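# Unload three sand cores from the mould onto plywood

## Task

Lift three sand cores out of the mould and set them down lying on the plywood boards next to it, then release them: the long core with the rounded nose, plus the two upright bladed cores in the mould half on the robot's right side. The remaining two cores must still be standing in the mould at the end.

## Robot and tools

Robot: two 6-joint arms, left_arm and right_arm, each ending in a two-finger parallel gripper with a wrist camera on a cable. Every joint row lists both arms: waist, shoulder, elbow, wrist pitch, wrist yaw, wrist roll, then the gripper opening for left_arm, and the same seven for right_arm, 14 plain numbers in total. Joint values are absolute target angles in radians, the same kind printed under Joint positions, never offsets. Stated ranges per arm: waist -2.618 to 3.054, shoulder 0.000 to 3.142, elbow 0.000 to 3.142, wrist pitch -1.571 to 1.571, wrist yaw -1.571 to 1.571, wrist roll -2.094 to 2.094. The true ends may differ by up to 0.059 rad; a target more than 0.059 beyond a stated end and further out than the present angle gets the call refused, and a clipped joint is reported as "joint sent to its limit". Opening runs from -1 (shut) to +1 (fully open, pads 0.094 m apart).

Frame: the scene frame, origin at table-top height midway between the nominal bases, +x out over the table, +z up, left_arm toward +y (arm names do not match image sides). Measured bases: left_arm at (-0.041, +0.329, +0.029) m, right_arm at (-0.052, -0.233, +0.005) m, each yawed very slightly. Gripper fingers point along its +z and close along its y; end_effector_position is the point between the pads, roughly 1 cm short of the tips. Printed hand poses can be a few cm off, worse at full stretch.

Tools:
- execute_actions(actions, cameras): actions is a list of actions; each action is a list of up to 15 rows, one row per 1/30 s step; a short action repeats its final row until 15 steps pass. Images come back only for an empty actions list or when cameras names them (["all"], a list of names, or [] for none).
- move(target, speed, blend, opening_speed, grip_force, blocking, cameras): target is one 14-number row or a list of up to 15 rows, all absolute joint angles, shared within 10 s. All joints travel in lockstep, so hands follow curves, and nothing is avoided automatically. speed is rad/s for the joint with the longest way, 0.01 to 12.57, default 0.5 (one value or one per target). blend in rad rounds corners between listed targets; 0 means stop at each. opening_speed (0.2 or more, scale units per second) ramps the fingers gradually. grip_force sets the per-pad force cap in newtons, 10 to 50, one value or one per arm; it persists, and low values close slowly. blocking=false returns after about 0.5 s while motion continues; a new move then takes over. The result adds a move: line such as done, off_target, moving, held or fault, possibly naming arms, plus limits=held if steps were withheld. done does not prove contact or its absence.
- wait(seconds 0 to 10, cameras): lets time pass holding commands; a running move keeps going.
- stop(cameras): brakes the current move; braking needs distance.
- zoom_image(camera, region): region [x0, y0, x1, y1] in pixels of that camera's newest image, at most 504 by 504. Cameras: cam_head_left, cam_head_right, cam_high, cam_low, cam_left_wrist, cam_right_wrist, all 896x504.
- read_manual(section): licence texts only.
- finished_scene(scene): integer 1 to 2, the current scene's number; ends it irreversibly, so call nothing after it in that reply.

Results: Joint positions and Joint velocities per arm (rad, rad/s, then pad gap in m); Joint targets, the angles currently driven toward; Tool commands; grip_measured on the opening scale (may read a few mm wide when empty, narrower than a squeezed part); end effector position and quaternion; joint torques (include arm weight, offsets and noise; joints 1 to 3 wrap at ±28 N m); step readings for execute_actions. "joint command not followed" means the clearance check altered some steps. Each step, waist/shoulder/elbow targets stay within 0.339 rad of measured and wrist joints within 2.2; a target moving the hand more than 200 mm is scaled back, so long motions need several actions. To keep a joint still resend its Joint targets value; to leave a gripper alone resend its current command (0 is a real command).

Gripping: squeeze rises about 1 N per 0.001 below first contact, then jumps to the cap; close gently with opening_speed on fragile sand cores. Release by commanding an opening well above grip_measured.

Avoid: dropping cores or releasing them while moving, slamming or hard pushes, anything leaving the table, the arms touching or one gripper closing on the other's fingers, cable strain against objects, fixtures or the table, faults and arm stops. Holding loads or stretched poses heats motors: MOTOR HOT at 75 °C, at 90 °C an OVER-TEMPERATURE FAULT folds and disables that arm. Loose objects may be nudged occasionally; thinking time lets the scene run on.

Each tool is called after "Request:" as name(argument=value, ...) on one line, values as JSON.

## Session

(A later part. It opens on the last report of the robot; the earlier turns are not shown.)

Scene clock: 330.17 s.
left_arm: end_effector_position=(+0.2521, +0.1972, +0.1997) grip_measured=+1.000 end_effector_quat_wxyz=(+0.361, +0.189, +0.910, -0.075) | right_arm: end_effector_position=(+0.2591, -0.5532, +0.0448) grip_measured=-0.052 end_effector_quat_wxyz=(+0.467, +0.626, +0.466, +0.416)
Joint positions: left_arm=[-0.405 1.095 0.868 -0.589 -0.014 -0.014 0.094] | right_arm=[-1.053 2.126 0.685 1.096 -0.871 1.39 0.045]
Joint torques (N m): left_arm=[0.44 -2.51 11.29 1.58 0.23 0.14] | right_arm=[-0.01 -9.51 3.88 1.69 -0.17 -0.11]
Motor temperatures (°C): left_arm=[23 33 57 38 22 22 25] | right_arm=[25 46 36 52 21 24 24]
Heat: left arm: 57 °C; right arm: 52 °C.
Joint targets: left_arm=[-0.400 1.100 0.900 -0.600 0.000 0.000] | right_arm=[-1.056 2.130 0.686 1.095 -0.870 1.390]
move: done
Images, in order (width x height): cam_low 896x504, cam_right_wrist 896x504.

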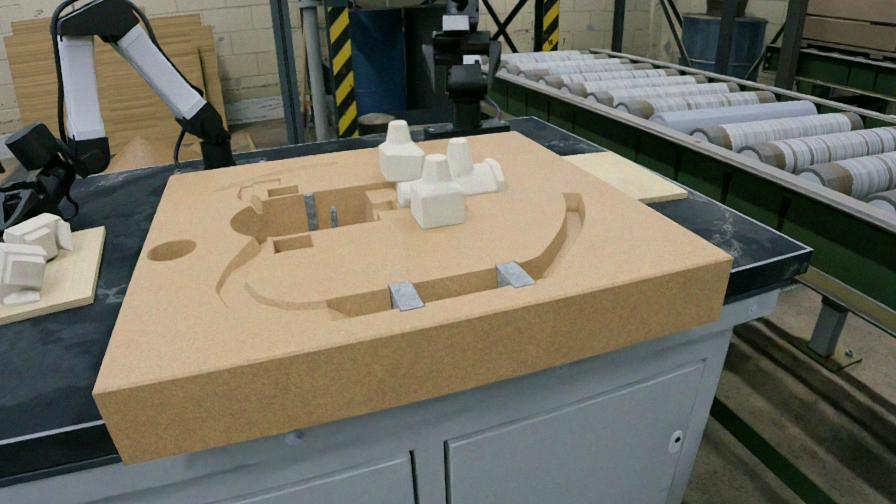

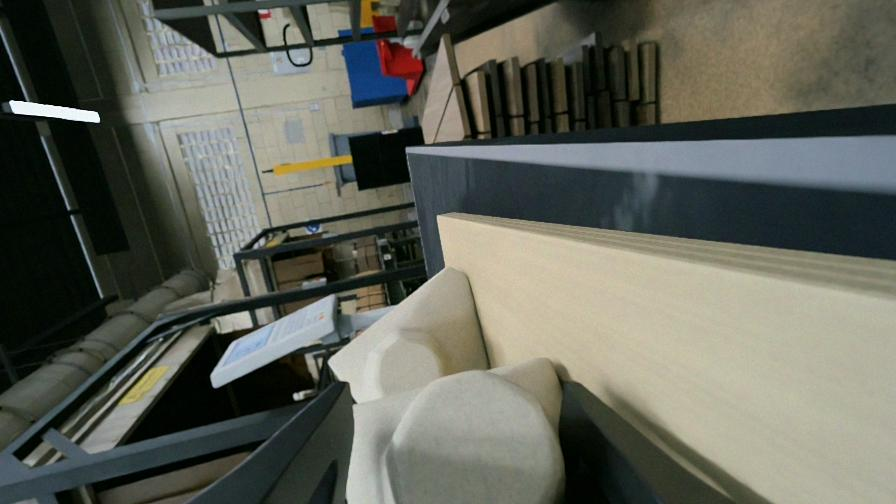

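Request:
move(target=[[-0.4, 1.1, 0.9, -0.6, 0, 0, 1, -1.0556, 2.13, 0.686, 1.05, -0.87, 1.39, -0.05],[-0.4, 1.1, 0.9, -0.6, 0, 0, 1, -1.0556, 2.13, 0.686, 1.05, -0.87, 1.39, 0.1]], speed=0.15, opening_speed=0.4, cameras=["cam_low","cam_right_wrist","cam_high","cam_head_right"])

Request:
zoom_image(camera="cam_low", region=[0, 180, 110, 280])

Request:
zoom_image(camera="cam_high", region=[430, 70, 550, 150])

Request:
zoom_image(camera="cam_head_right", region=[540, 270, 680, 410])

Scene clock: 338.03 s.
left_arm: end_effector_position=(+0.2521, +0.1972, +0.1997) grip_measured=+1.000 end_effector_quat_wxyz=(+0.361, +0.189, +0.910, -0.075) | right_arm: end_effector_position=(+0.2594, -0.5529, +0.0479) grip_measured=+0.097 end_effector_quat_wxyz=(+0.471, +0.619, +0.469, +0.418)
Joint positions: left_arm=[-0.405 1.095 0.868 -0.589 -0.014 -0.014 0.094] | right_arm=[-1.055 2.126 0.685 1.111 -0.88 1.39 0.052]
Joint torques (N m): left_arm=[0.36 -2.54 11.38 1.58 0.23 0.14] | right_arm=[0.2 -9.4 3.75 1.14 -0.04 -0.11]
Motor temperatures (°C): left_arm=[23 33 58 38 22 22 25] | right_arm=[25 45 36 51 21 24 24]
Heat: left arm: 58 °C; right arm: 51 °C.
Joint targets: left_arm=[-0.400 1.100 0.900 -0.600 0.000 0.000] | right_arm=[-1.056 2.130 0.686 1.050 -0.870 1.390]
move: off_target (right_arm); target 2's new numbers were sent with right_arm's wrist pitch 0.044 rad from that target; right_arm: the wrist pitch is farthest, 0.061 rad from its target
Images, in order (width x height): cam_head_right 896x504, cam_high 896x504, cam_low 896x504, cam_right_wrist 896x504.

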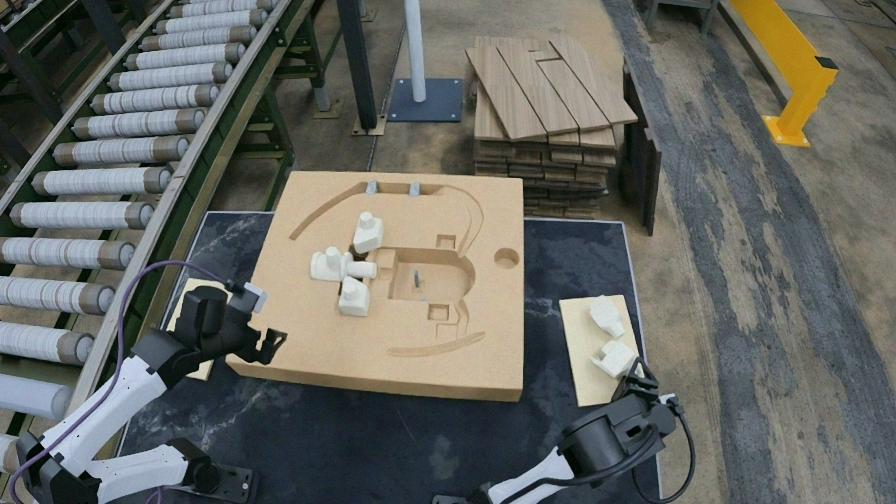

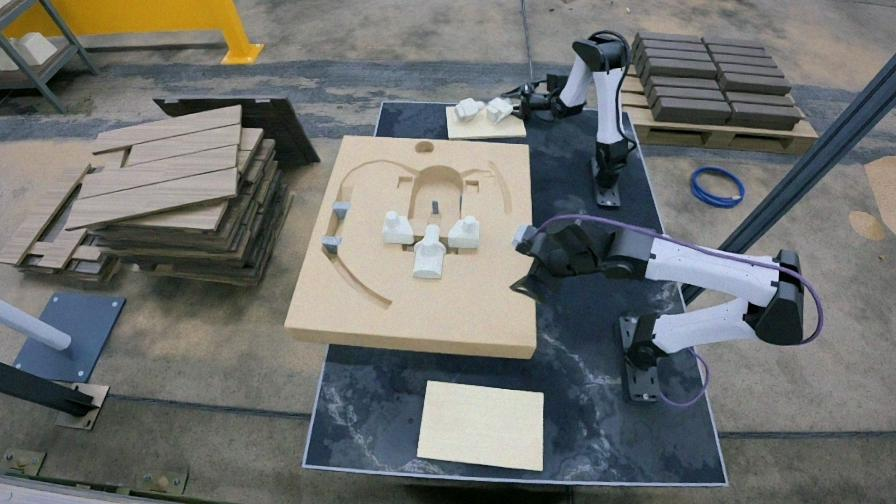

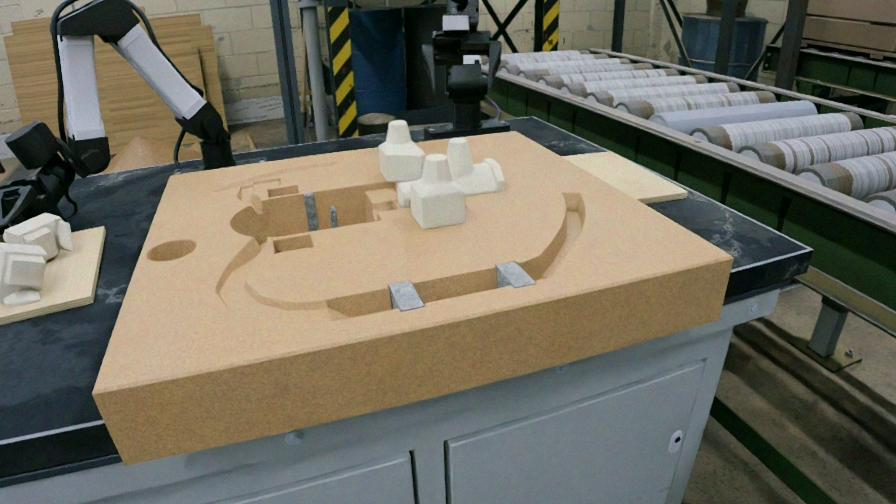

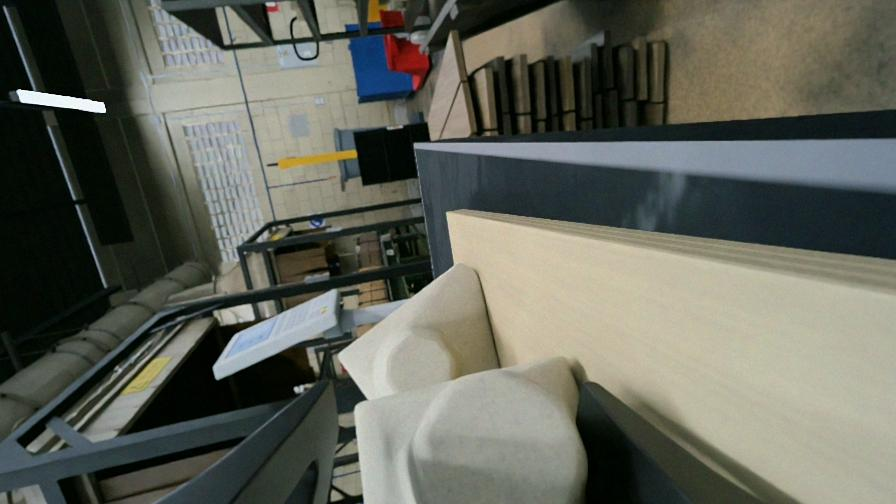

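Scaled by 4.582 from the camera's 896x504 image, which has a finer 1280x720 frame.

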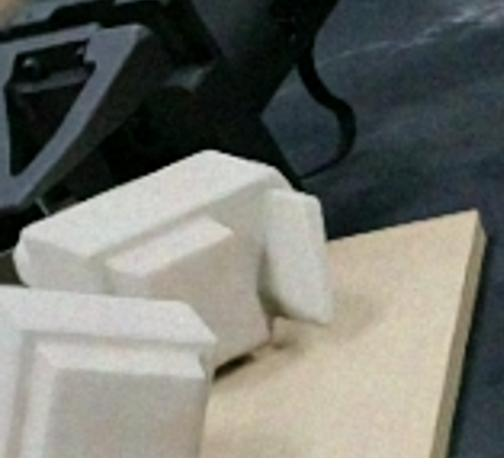

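Scaled by 4.200 from the camera's 896x504 image, which has a finer 1280x720 frame.

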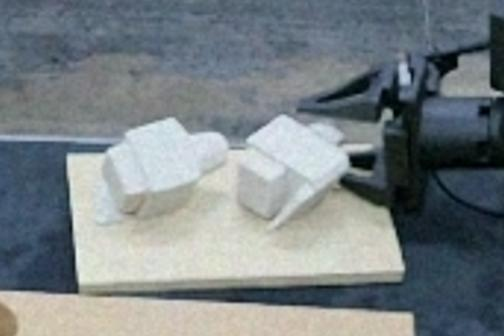

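Scaled by 3.600 from the camera's 896x504 image, which has a finer 1280x720 frame.

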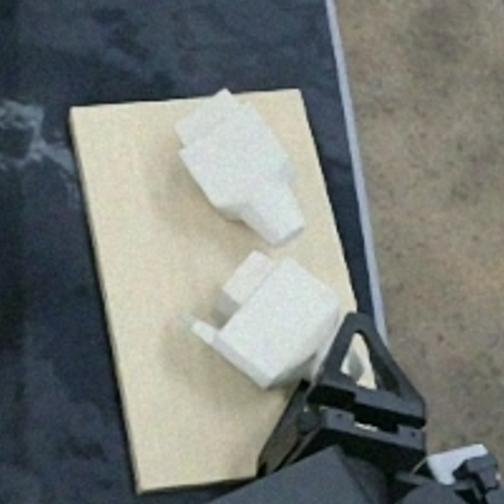

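Request:
move(target=[[-0.4, 1.1, 0.9, -0.6, 0, 0, 1, -1.0556, 2.13, 0.686, 1.11, -0.88, 1.39, 0.1],[-0.4, 1.1, 0.9, -0.6, 0, 0, 1, -1.283, 2.018, 0.524, 1.05, -1.088, 1.236, 0.1]], speed=0.2, cameras=["cam_low","cam_right_wrist","cam_high"])

Request:
zoom_image(camera="cam_low", region=[0, 180, 110, 280])

Request:
zoom_image(camera="cam_high", region=[430, 70, 550, 150])

Scene clock: 358.20 s.
left_arm: end_effector_position=(+0.2521, +0.1972, +0.1997) grip_measured=+1.000 end_effector_quat_wxyz=(+0.361, +0.189, +0.910, -0.075) | right_arm: end_effector_position=(+0.1820, -0.5401, +0.0419) grip_measured=+0.098 end_effector_quat_wxyz=(+0.468, +0.626, +0.461, +0.419)
Joint positions: left_arm=[-0.405 1.095 0.868 -0.589 -0.014 -0.014 0.094] | right_arm=[-1.28 2.049 0.529 1.059 -1.08 1.253 0.052]
Joint torques (N m): left_arm=[0.4 -2.45 11.4 1.6 0.22 0.14] | right_arm=[0.06 -11.59 2.78 1.48 -0.32 -0.3]
Motor temperatures (°C): left_arm=[23 33 58 38 22 22 25] | right_arm=[25 44 35 47 21 24 23]
Heat: left arm: 58 °C; right arm: 47 °C.
Joint targets: left_arm=[-0.400 1.100 0.900 -0.600 0.000 0.000] | right_arm=[-1.283 2.018 0.524 1.050 -1.088 1.236]
move: done
Images, in order (width x height): cam_high 896x504, cam_low 896x504, cam_right_wrist 896x504.

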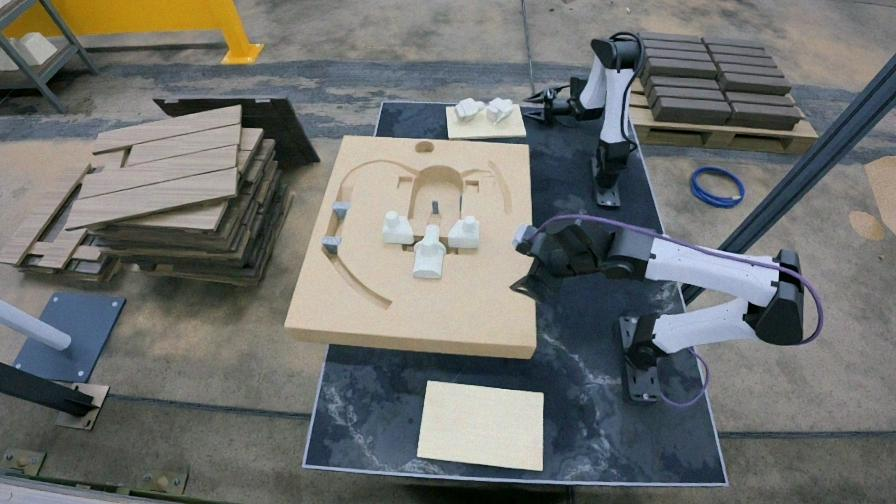

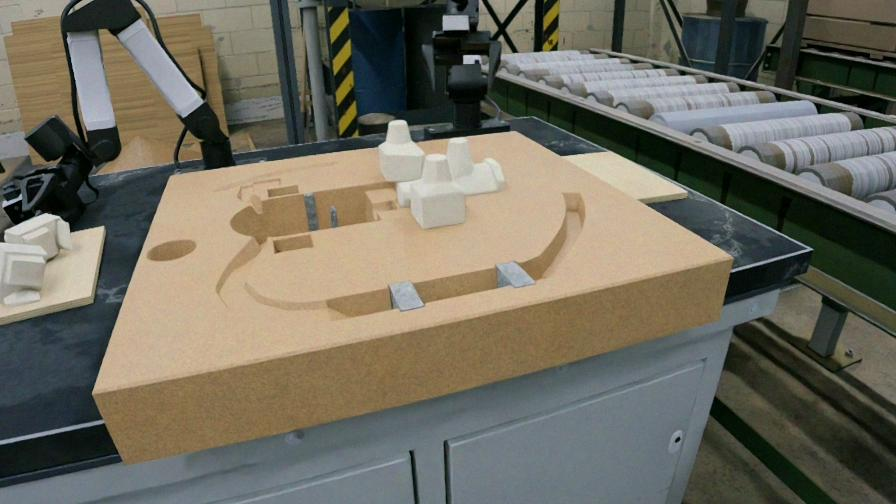

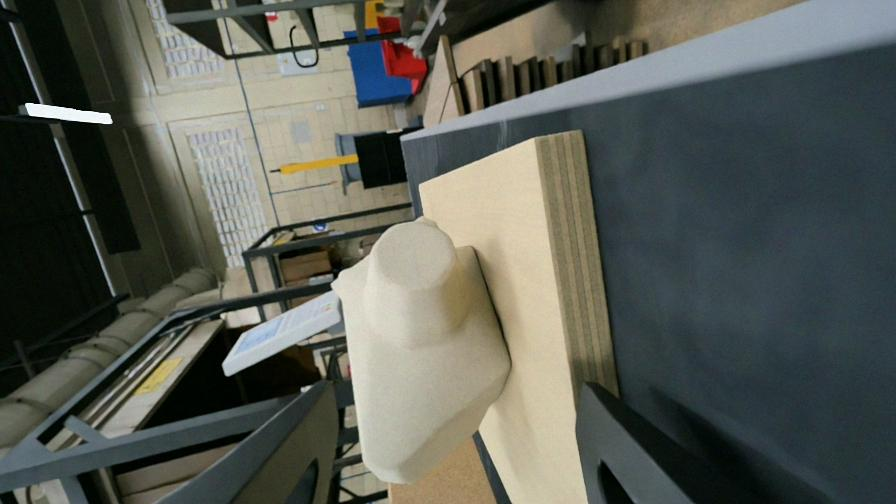

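Scaled by 4.582 from the camera's 896x504 image, which has a finer 1280x720 frame.

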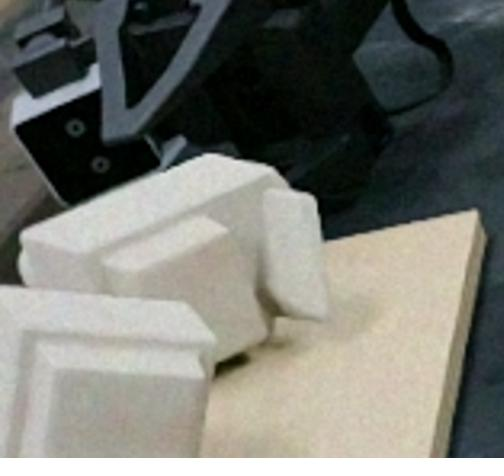

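Scaled by 4.200 from the camera's 896x504 image, which has a finer 1280x720 frame.

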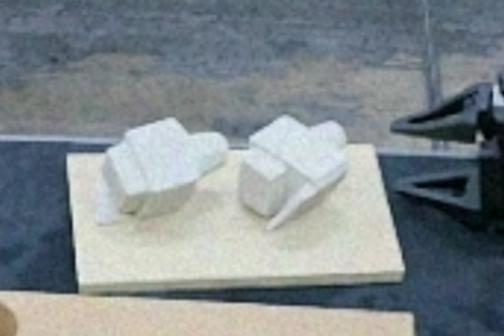

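Request:
move(target=[[-0.46, 1.9, 1.95, -0.75, -0.36, -0.418, 0.3, -1.283, 1.7, 0.6, 0.7, -0.9, 1.1, 0.1],[-0.493, 2.06, 2.05, -0.86, -0.36, -0.418, 0.3, -0.8, 1.2, 0.7, 0.0, 0, 0, 0.1],[-0.493, 2.065, 1.74, -0.57, -0.36, -0.418, 0.3, -0.8, 1.2, 0.7, 0.0, 0, 0, 0.1]], speed=0.8, blend=0.1, cameras=["cam_left_wrist","cam_low"])

Request:
zoom_image(camera="cam_low", region=[360, 60, 540, 230])

Scene clock: 373.97 s.
left_arm: end_effector_position=(+0.4632, +0.1125, +0.1729) grip_measured=+0.302 end_effector_quat_wxyz=(+0.366, -0.007, +0.931, -0.001) | right_arm: end_effector_position=(+0.1999, -0.5206, +0.1635) grip_measured=+0.098 end_effector_quat_wxyz=(+0.451, +0.364, +0.790, -0.198)
Joint positions: left_arm=[-0.488 2.06 1.751 -0.581 -0.343 -0.405 0.061] | right_arm=[-0.806 1.216 0.673 0.003 -0.008 0.012 0.052]
Joint torques (N m): left_arm=[-0.58 -10.48 7.35 1.69 -0.29 -0.11] | right_arm=[0.64 -6.17 8.85 1.76 0.07 -0.19]
Motor temperatures (°C): left_arm=[23 34 58 38 22 22 25] | right_arm=[25 45 35 47 21 24 23]
Heat: left arm: 58 °C; right arm: 47 °C.
Joint targets: left_arm=[-0.493 2.065 1.740 -0.570 -0.360 -0.418] | right_arm=[-0.800 1.200 0.700 0.000 0.000 0.000]
move: done
Images, in order (width x height): cam_low 896x504, cam_left_wrist 896x504.

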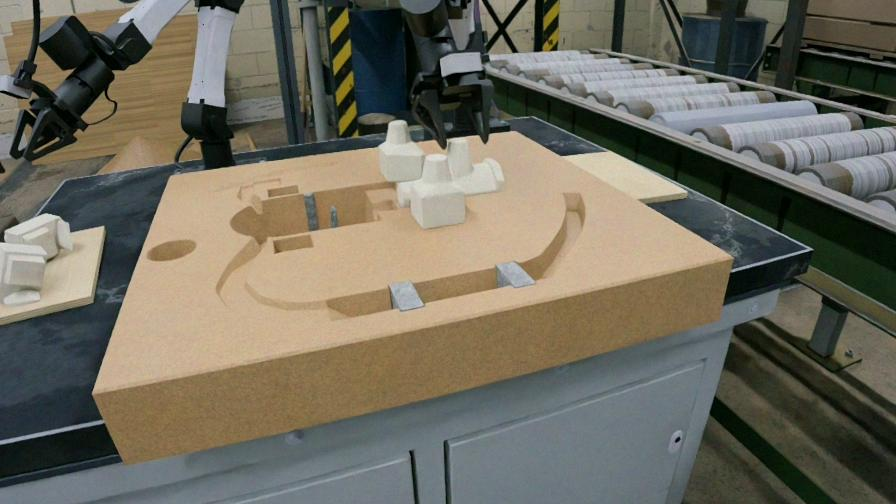

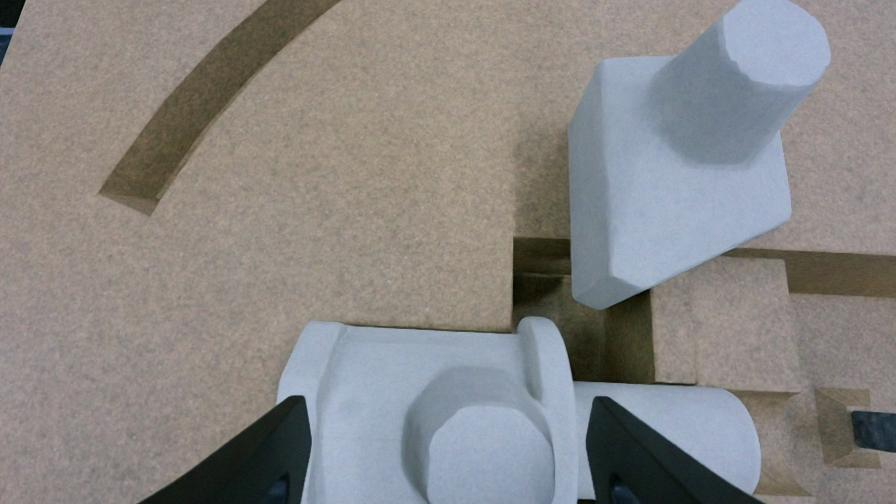

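Scaled by 2.800 from the camera's 896x504 image, which has a finer 1280x720 frame.

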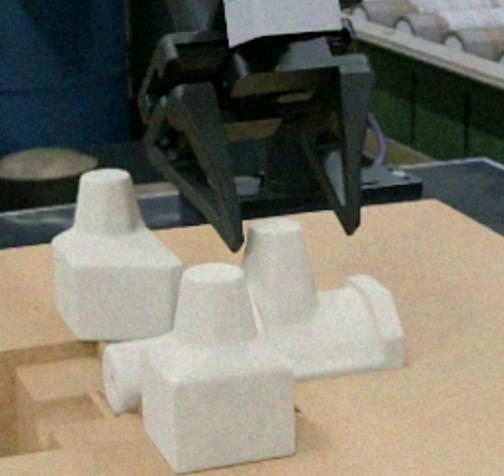

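Request:
move(target=[[-0.516, 2.065, 1.74, -0.57, -0.36, -0.418, 0.35, -0.8, 1.2, 0.7, 0.0, 0, 0, 0.1],[-0.516, 2.08, 1.66, -0.495, -0.36, -0.418, 0.35, -0.8, 1.2, 0.7, 0.0, 0, 0, 0.1]], speed=0.4, cameras=["cam_left_wrist"])

Scene clock: 381.17 s.
left_arm: end_effector_position=(+0.4556, +0.1003, +0.1515) grip_measured=+0.348 end_effector_quat_wxyz=(+0.364, +0.005, +0.931, -0.005) | right_arm: end_effector_position=(+0.1997, -0.5207, +0.1635) grip_measured=+0.098 end_effector_quat_wxyz=(+0.451, +0.364, +0.790, -0.199)
Joint positions: left_arm=[-0.514 2.065 1.676 -0.507 -0.343 -0.405 0.063] | right_arm=[-0.806 1.216 0.673 0.003 -0.007 0.012 0.052]
Joint torques (N m): left_arm=[-0.27 -9.54 6.76 1.65 -0.28 -0.11] | right_arm=[0.85 -6.11 8.69 1.73 0.08 -0.18]
Motor temperatures (°C): left_arm=[23 38 57 38 22 22 25] | right_arm=[25 44 35 48 21 24 23]
Heat: left arm: 57 °C; right arm: 48 °C.
Joint targets: left_arm=[-0.516 2.080 1.660 -0.495 -0.360 -0.418] | right_arm=[-0.800 1.200 0.700 0.000 0.000 0.000]
move: done
Images, in order (width x height): cam_left_wrist 896x504.

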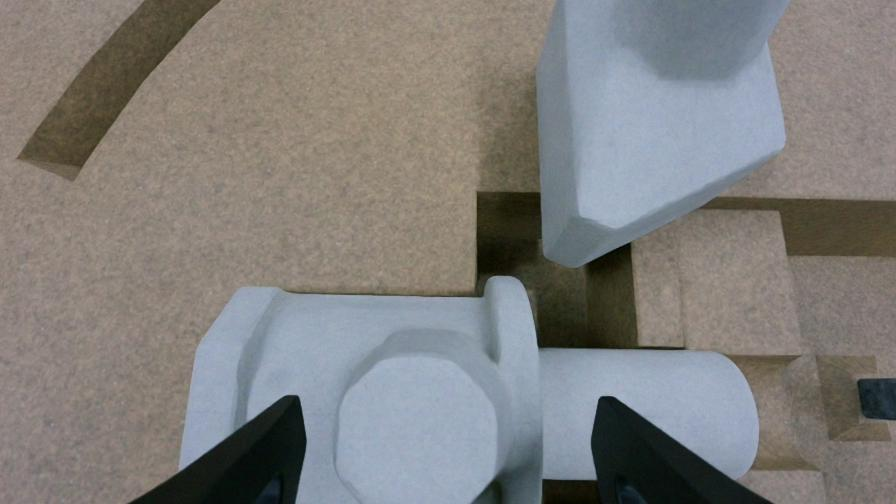

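Request:
move(target=[[-0.514, 2.102, 1.682, -0.495, -0.36, -0.418, 0.35, -0.8, 1.2, 0.7, 0.0, 0, 0, 0.1],[-0.514, 2.102, 1.682, -0.495, -0.36, -0.418, -0.9, -0.8, 1.2, 0.7, 0.0, 0, 0, 0.1]], speed=0.3, opening_speed=1.0, cameras=["cam_left_wrist"])

Scene clock: 389.60 s.
left_arm: end_effector_position=(+0.4566, +0.1007, +0.1424) grip_measured=-0.020 end_effector_quat_wxyz=(+0.359, +0.006, +0.933, +0.001) | right_arm: end_effector_position=(+0.1997, -0.5207, +0.1635) grip_measured=+0.098 end_effector_quat_wxyz=(+0.451, +0.364, +0.790, -0.199)
Joint positions: left_arm=[-0.514 2.084 1.676 -0.502 -0.348 -0.405 0.046] | right_arm=[-0.806 1.216 0.673 0.003 -0.007 0.012 0.052]
Joint torques (N m): left_arm=[-0.08 -9.39 8.76 1.6 -0.23 -0.11] | right_arm=[0.83 -6.17 8.91 1.78 0.04 -0.18]
Motor temperatures (°C): left_arm=[23 40 55 37 22 22 25] | right_arm=[25 43 36 48 21 24 23]
Heat: left arm: 55 °C; right arm: 48 °C.
Joint targets: left_arm=[-0.514 2.102 1.682 -0.495 -0.360 -0.418] | right_arm=[-0.800 1.200 0.700 0.000 0.000 0.000]
move: done
Images, in order (width x height): cam_left_wrist 896x504.

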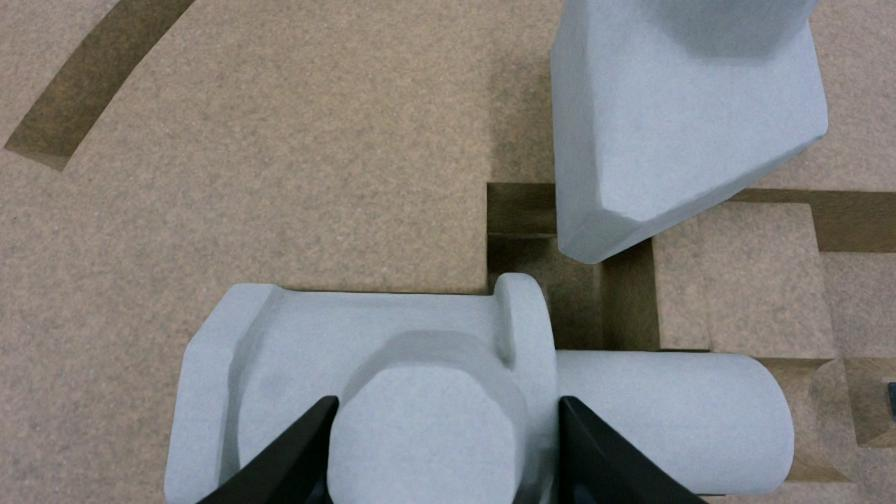

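Request:
move(target=[[-0.514, 2.03, 1.75, -0.495, -0.36, -0.418, -0.9, -0.8, 1.2, 0.7, 0.0, 0, 0, 0.1],[-0.514, 2.015, 1.805, -0.535, -0.36, -0.418, -0.9, -0.8, 1.2, 0.7, 0.0, 0, 0, 0.1]], speed=0.2, blend=0.02, cameras=["cam_low","cam_left_wrist"])

Request:
zoom_image(camera="cam_low", region=[380, 90, 540, 230])

Scene clock: 395.40 s.
left_arm: end_effector_position=(+0.4553, +0.1004, +0.1542) grip_measured=-0.021 end_effector_quat_wxyz=(+0.350, +0.008, +0.937, +0.001) | right_arm: end_effector_position=(+0.1997, -0.5207, +0.1635) grip_measured=+0.098 end_effector_quat_wxyz=(+0.451, +0.364, +0.790, -0.199)
Joint positions: left_arm=[-0.513 2.084 1.735 -0.578 -0.338 -0.406 0.046] | right_arm=[-0.806 1.216 0.673 0.003 -0.007 0.012 0.052]
Joint torques (N m): left_arm=[-0.14 -16.85 14.6 1.92 -0.34 -0.11] | right_arm=[0.98 -6.19 8.79 1.77 0.07 -0.21]
Motor temperatures (°C): left_arm=[23 41 55 37 22 22 25] | right_arm=[25 43 37 48 21 24 23]
Heat: left arm: 55 °C; right arm: 48 °C.
Joint targets: left_arm=[-0.514 2.015 1.805 -0.535 -0.360 -0.418] | right_arm=[-0.800 1.200 0.700 0.000 0.000 0.000]
move: off_target (left_arm); left_arm: the elbow is farthest, 0.070 rad from its target
Images, in order (width x height): cam_low 896x504, cam_left_wrist 896x504.

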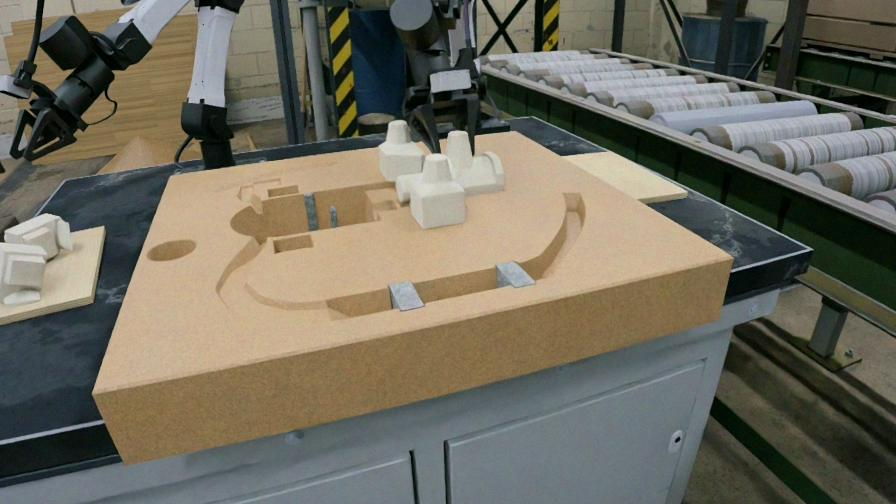

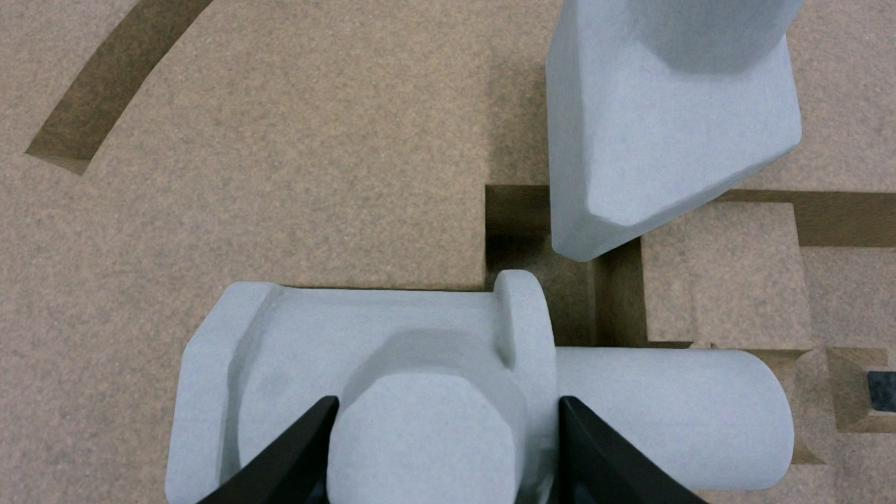

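Scaled by 3.150 from the camera's 896x504 image, which has a finer 1280x720 frame.

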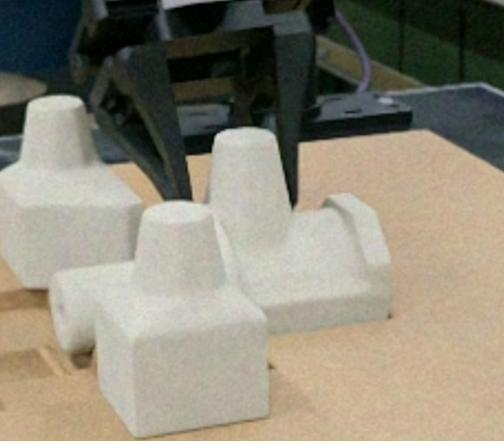

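Request:
move(target=[[-0.514, 2.0, 1.95, -0.63, -0.36, -0.418, -0.9, -0.8, 1.2, 0.7, 0.0, 0, 0, 0.1],[-0.512, 2.01, 2.13, -0.785, -0.36, -0.418, -0.9, -0.8, 1.2, 0.7, 0.0, 0, 0, 0.1],[0.406, 1.386, 1.166, -0.43, 0, 0, -0.9, -0.8, 1.2, 0.7, 0.0, 0, 0, 0.1]], speed=[0.25,0.3,0.6], blend=[0.03,0.02,0], cameras=["cam_left_wrist","cam_low","cam_high"])

Request:
zoom_image(camera="cam_high", region=[400, 320, 600, 490])

Scene clock: 408.50 s.
left_arm: end_effector_position=(+0.3300, +0.4817, +0.2029) grip_measured=-0.021 end_effector_quat_wxyz=(+0.343, -0.189, +0.917, +0.069) | right_arm: end_effector_position=(+0.1997, -0.5207, +0.1635) grip_measured=+0.098 end_effector_quat_wxyz=(+0.451, +0.364, +0.790, -0.199)
Joint positions: left_arm=[0.41 1.445 1.149 -0.559 -0.011 -0.016 0.046] | right_arm=[-0.806 1.216 0.673 0.003 -0.007 0.012 0.052]
Joint torques (N m): left_arm=[-0.42 -10.81 9.91 2.91 0.19 0.17] | right_arm=[0.8 -6.11 8.87 1.8 0.07 -0.16]
Motor temperatures (°C): left_arm=[23 48 60 39 22 22 26] | right_arm=[25 42 38 49 21 24 23]
Heat: left arm: 60 °C; right arm: 49 °C.
Joint targets: left_arm=[0.406 1.386 1.166 -0.430 0.000 0.000] | right_arm=[-0.800 1.200 0.700 0.000 0.000 0.000]
move: off_target (left_arm); left_arm: the wrist pitch is farthest, 0.129 rad from its target
Images, in order (width x height): cam_high 896x504, cam_low 896x504, cam_left_wrist 896x504.

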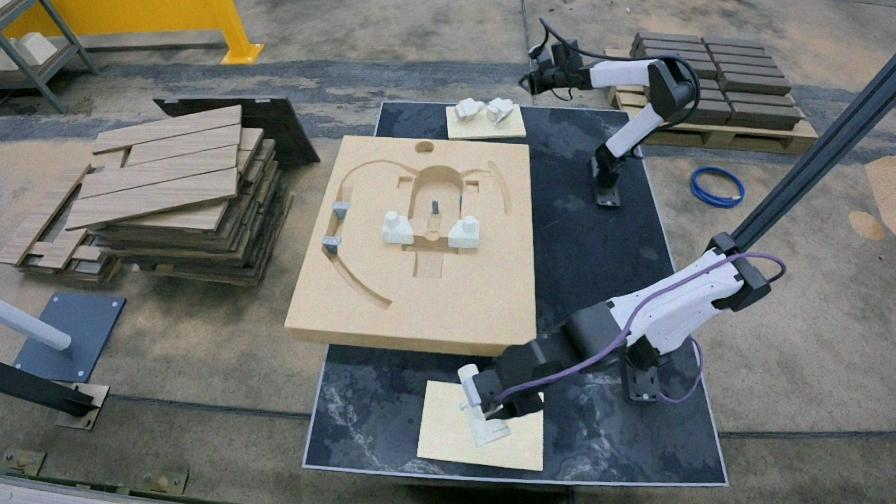

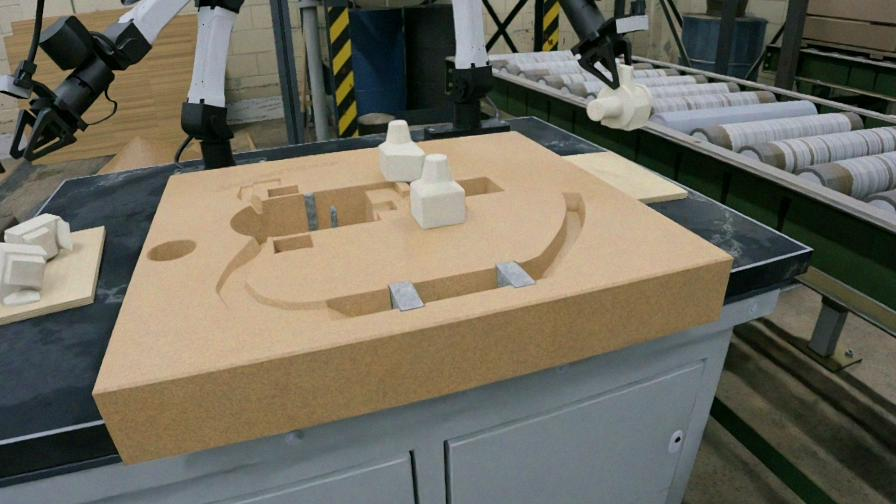

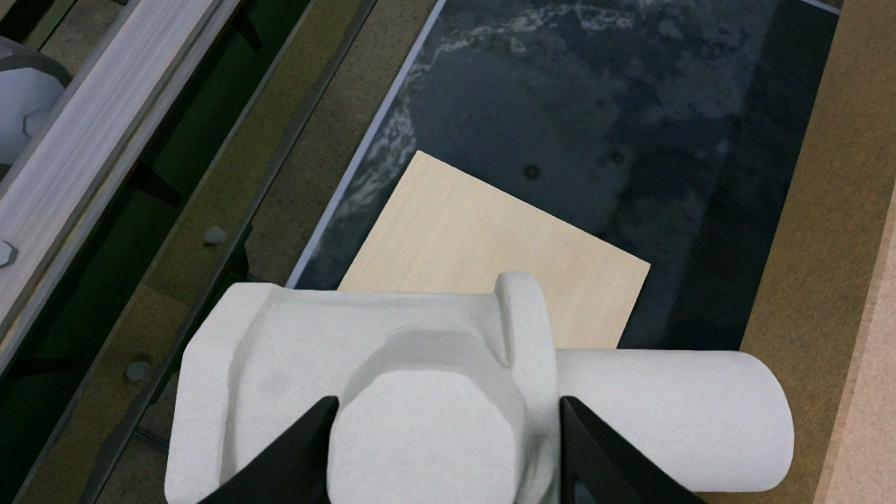

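Scaled by 2.520 from the camera's 896x504 image, which has a finer 1280x720 frame.

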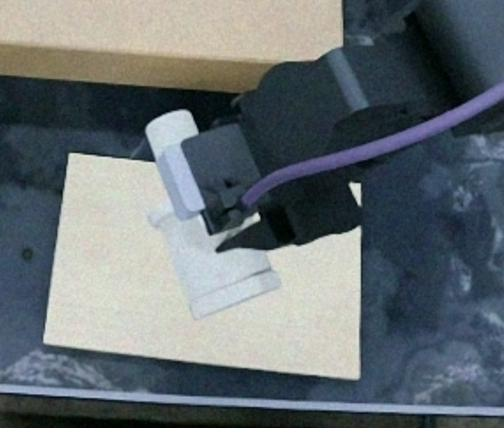

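Request:
move(target=[[0.406, 1.455, 0.89, -0.07, 0, 0, -0.9, -0.8, 1.2, 0.7, 0.0, 0, 0, 0.1],[0.406, 1.51, 0.832, 0.02, 0, 0, -0.9, -0.8, 1.2, 0.7, 0.0, 0, 0, 0.1]], speed=[0.35,0.15], blend=0.02, cameras=["cam_low"])

Request:
zoom_image(camera="cam_low", region=[560, 70, 710, 220])

Scene clock: 415.87 s.
left_arm: end_effector_position=(+0.3306, +0.4813, +0.1102) grip_measured=-0.021 end_effector_quat_wxyz=(+0.357, -0.186, +0.912, +0.072) | right_arm: end_effector_position=(+0.1997, -0.5207, +0.1635) grip_measured=+0.098 end_effector_quat_wxyz=(+0.451, +0.364, +0.790, -0.199)
Joint positions: left_arm=[0.409 1.526 0.819 -0.118 -0.009 -0.013 0.046] | right_arm=[-0.806 1.216 0.673 0.003 -0.007 0.012 0.052]
Joint torques (N m): left_arm=[-0.46 -7.38 8.83 3.06 0.18 0.14] | right_arm=[0.84 -6.08 8.8 1.76 0.09 -0.2]
Motor temperatures (°C): left_arm=[23 48 58 42 22 22 26] | right_arm=[25 42 38 49 21 24 23]
Heat: left arm: 58 °C; right arm: 49 °C.
Joint targets: left_arm=[0.406 1.510 0.832 0.020 0.000 0.000] | right_arm=[-0.800 1.200 0.700 0.000 0.000 0.000]
move: off_target (left_arm); left_arm: the wrist pitch is farthest, 0.138 rad from its target
Images, in order (width x height): cam_low 896x504.

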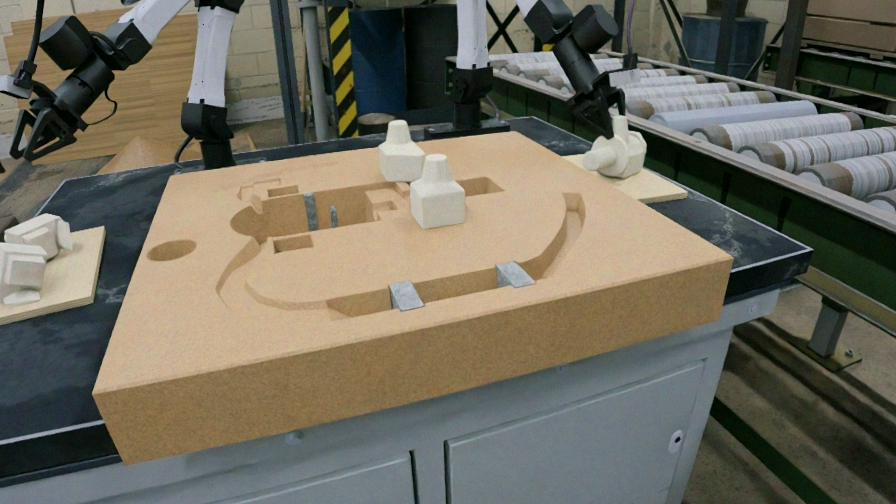

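Scaled by 3.360 from the camera's 896x504 image, which has a finer 1280x720 frame.

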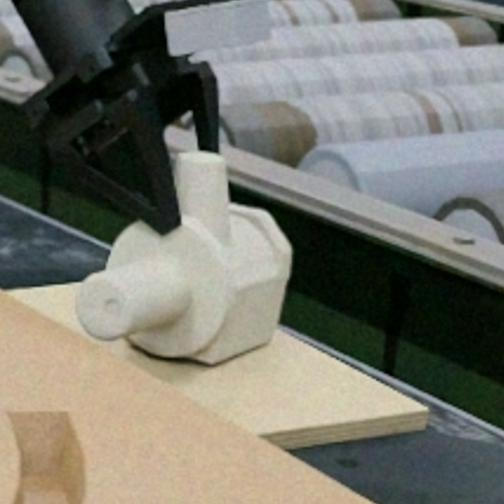

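Request:
move(target=[0.406, 1.525, 0.82, 0.04, 0, 0, -0.9, -0.8, 1.2, 0.7, 0.0, 0, 0, 0.1], speed=0.1)

Request:
move(target=[0.406, 1.54, 0.81, 0.055, 0, 0, -0.9, -0.8, 1.2, 0.7, 0.0, 0, 0, 0.1], speed=0.1)

Scene clock: 420.20 s.
left_arm: end_effector_position=(+0.3324, +0.4821, +0.1092) grip_measured=-0.021 end_effector_quat_wxyz=(+0.362, -0.186, +0.910, +0.073) | right_arm: end_effector_position=(+0.1997, -0.5207, +0.1635) grip_measured=+0.098 end_effector_quat_wxyz=(+0.451, +0.364, +0.790, -0.199)
Joint positions: left_arm=[0.409 1.532 0.812 -0.094 -0.009 -0.013 0.046] | right_arm=[-0.806 1.216 0.673 0.003 -0.007 0.012 0.052]
Joint torques (N m): left_arm=[-0.4 -6.6 8.57 3.04 0.18 0.14] | right_arm=[0.72 -6.17 8.84 1.77 0.09 -0.19]
Motor temperatures (°C): left_arm=[23 48 57 44 22 22 26] | right_arm=[25 41 39 49 21 24 22]
Heat: left arm: 57 °C; right arm: 49 °C.
Joint targets: left_arm=[0.406 1.525 0.820 0.040 0.000 0.000] | right_arm=[-0.800 1.200 0.700 0.000 0.000 0.000]
move: off_target (left_arm); left_arm: the wrist pitch is farthest, 0.134 rad from its target

Scene clock: 421.03 s.
left_arm: end_effector_position=(+0.3358, +0.4834, +0.1085) grip_measured=-0.021 end_effector_quat_wxyz=(+0.369, -0.184, +0.908, +0.075) | right_arm: end_effector_position=(+0.1997, -0.5207, +0.1635) grip_measured=+0.098 end_effector_quat_wxyz=(+0.451, +0.364, +0.790, -0.199)
Joint positions: left_arm=[0.409 1.542 0.807 -0.064 -0.009 -0.009 0.046] | right_arm=[-0.806 1.216 0.673 0.003 -0.007 0.012 0.052]
Joint torques (N m): left_arm=[-0.39 -6.31 7.94 2.92 0.16 0.09] | right_arm=[0.88 -6.19 8.79 1.77 0.09 -0.21]
Motor temperatures (°C): left_arm=[23 48 57 44 22 22 26] | right_arm=[25 41 39 49 21 24 22]
Heat: left arm: 57 °C; right arm: 49 °C.
Joint targets: left_arm=[0.406 1.540 0.810 0.055 0.000 0.000] | right_arm=[-0.800 1.200 0.700 0.000 0.000 0.000]
move: off_target (left_arm); left_arm: the wrist pitch is farthest, 0.119 rad from its target

Request:
move(target=[[0.406, 1.537, 0.81, -0.04, 0, 0, -0.9, -0.8, 1.2, 0.7, 0.0, 0, 0, 0.1],[0.406, 1.537, 0.81, -0.06, 0, 0, 0.4, -0.8, 1.2, 0.7, 0.0, 0, 0, 0.1]], speed=0.15, opening_speed=0.6, cameras=["cam_low","cam_left_wrist"])

Request:
zoom_image(camera="cam_low", region=[560, 70, 710, 220])

Scene clock: 428.73 s.
left_arm: end_effector_position=(+0.3350, +0.4814, +0.1070) grip_measured=+0.399 end_effector_quat_wxyz=(+0.365, -0.176, +0.911, +0.075) | right_arm: end_effector_position=(+0.1997, -0.5207, +0.1635) grip_measured=+0.098 end_effector_quat_wxyz=(+0.451, +0.364, +0.790, -0.199)
Joint positions: left_arm=[0.407 1.542 0.807 -0.072 -0.006 0.004 0.066] | right_arm=[-0.806 1.216 0.673 0.003 -0.007 0.012 0.052]
Joint torques (N m): left_arm=[-0.18 -6.54 7.97 1.82 0.14 -0.05] | right_arm=[0.77 -6.17 8.64 1.73 0.05 -0.21]
Motor temperatures (°C): left_arm=[23 47 56 44 22 22 26] | right_arm=[25 41 39 49 21 24 22]
Heat: left arm: 56 °C; right arm: 49 °C.
Joint targets: left_arm=[0.406 1.537 0.810 -0.060 0.000 0.000] | right_arm=[-0.800 1.200 0.700 0.000 0.000 0.000]
move: done
Images, in order (width x height): cam_low 896x504, cam_left_wrist 896x504.

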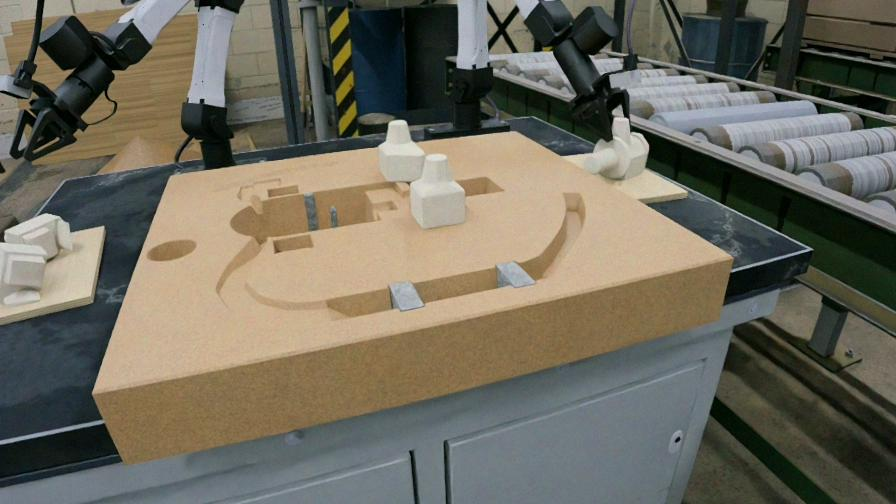

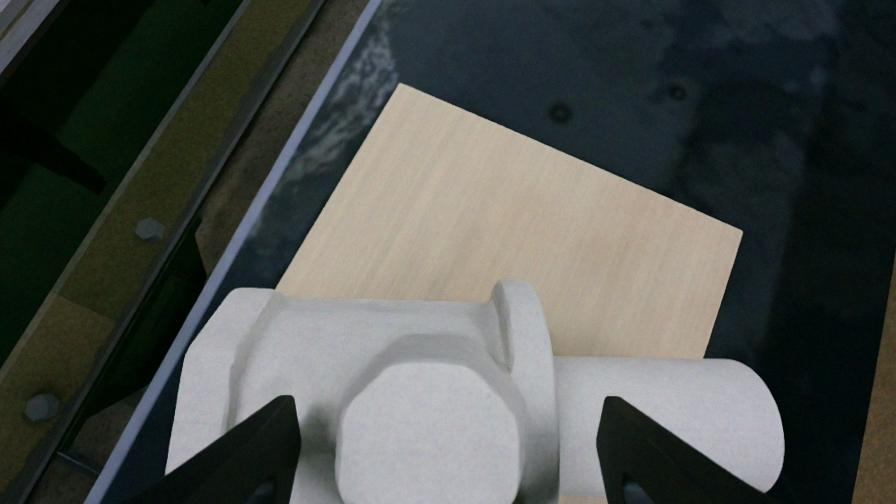

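Scaled by 3.360 from the camera's 896x504 image, which has a finer 1280x720 frame.

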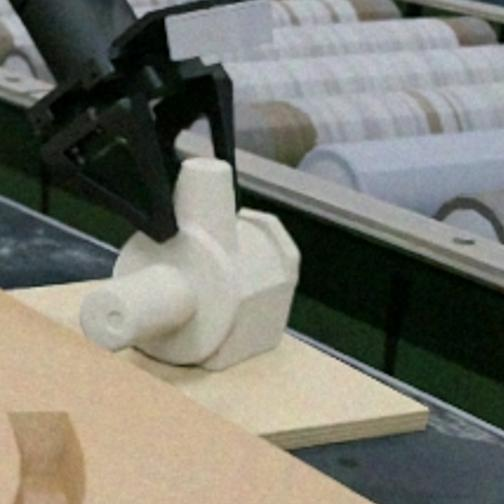

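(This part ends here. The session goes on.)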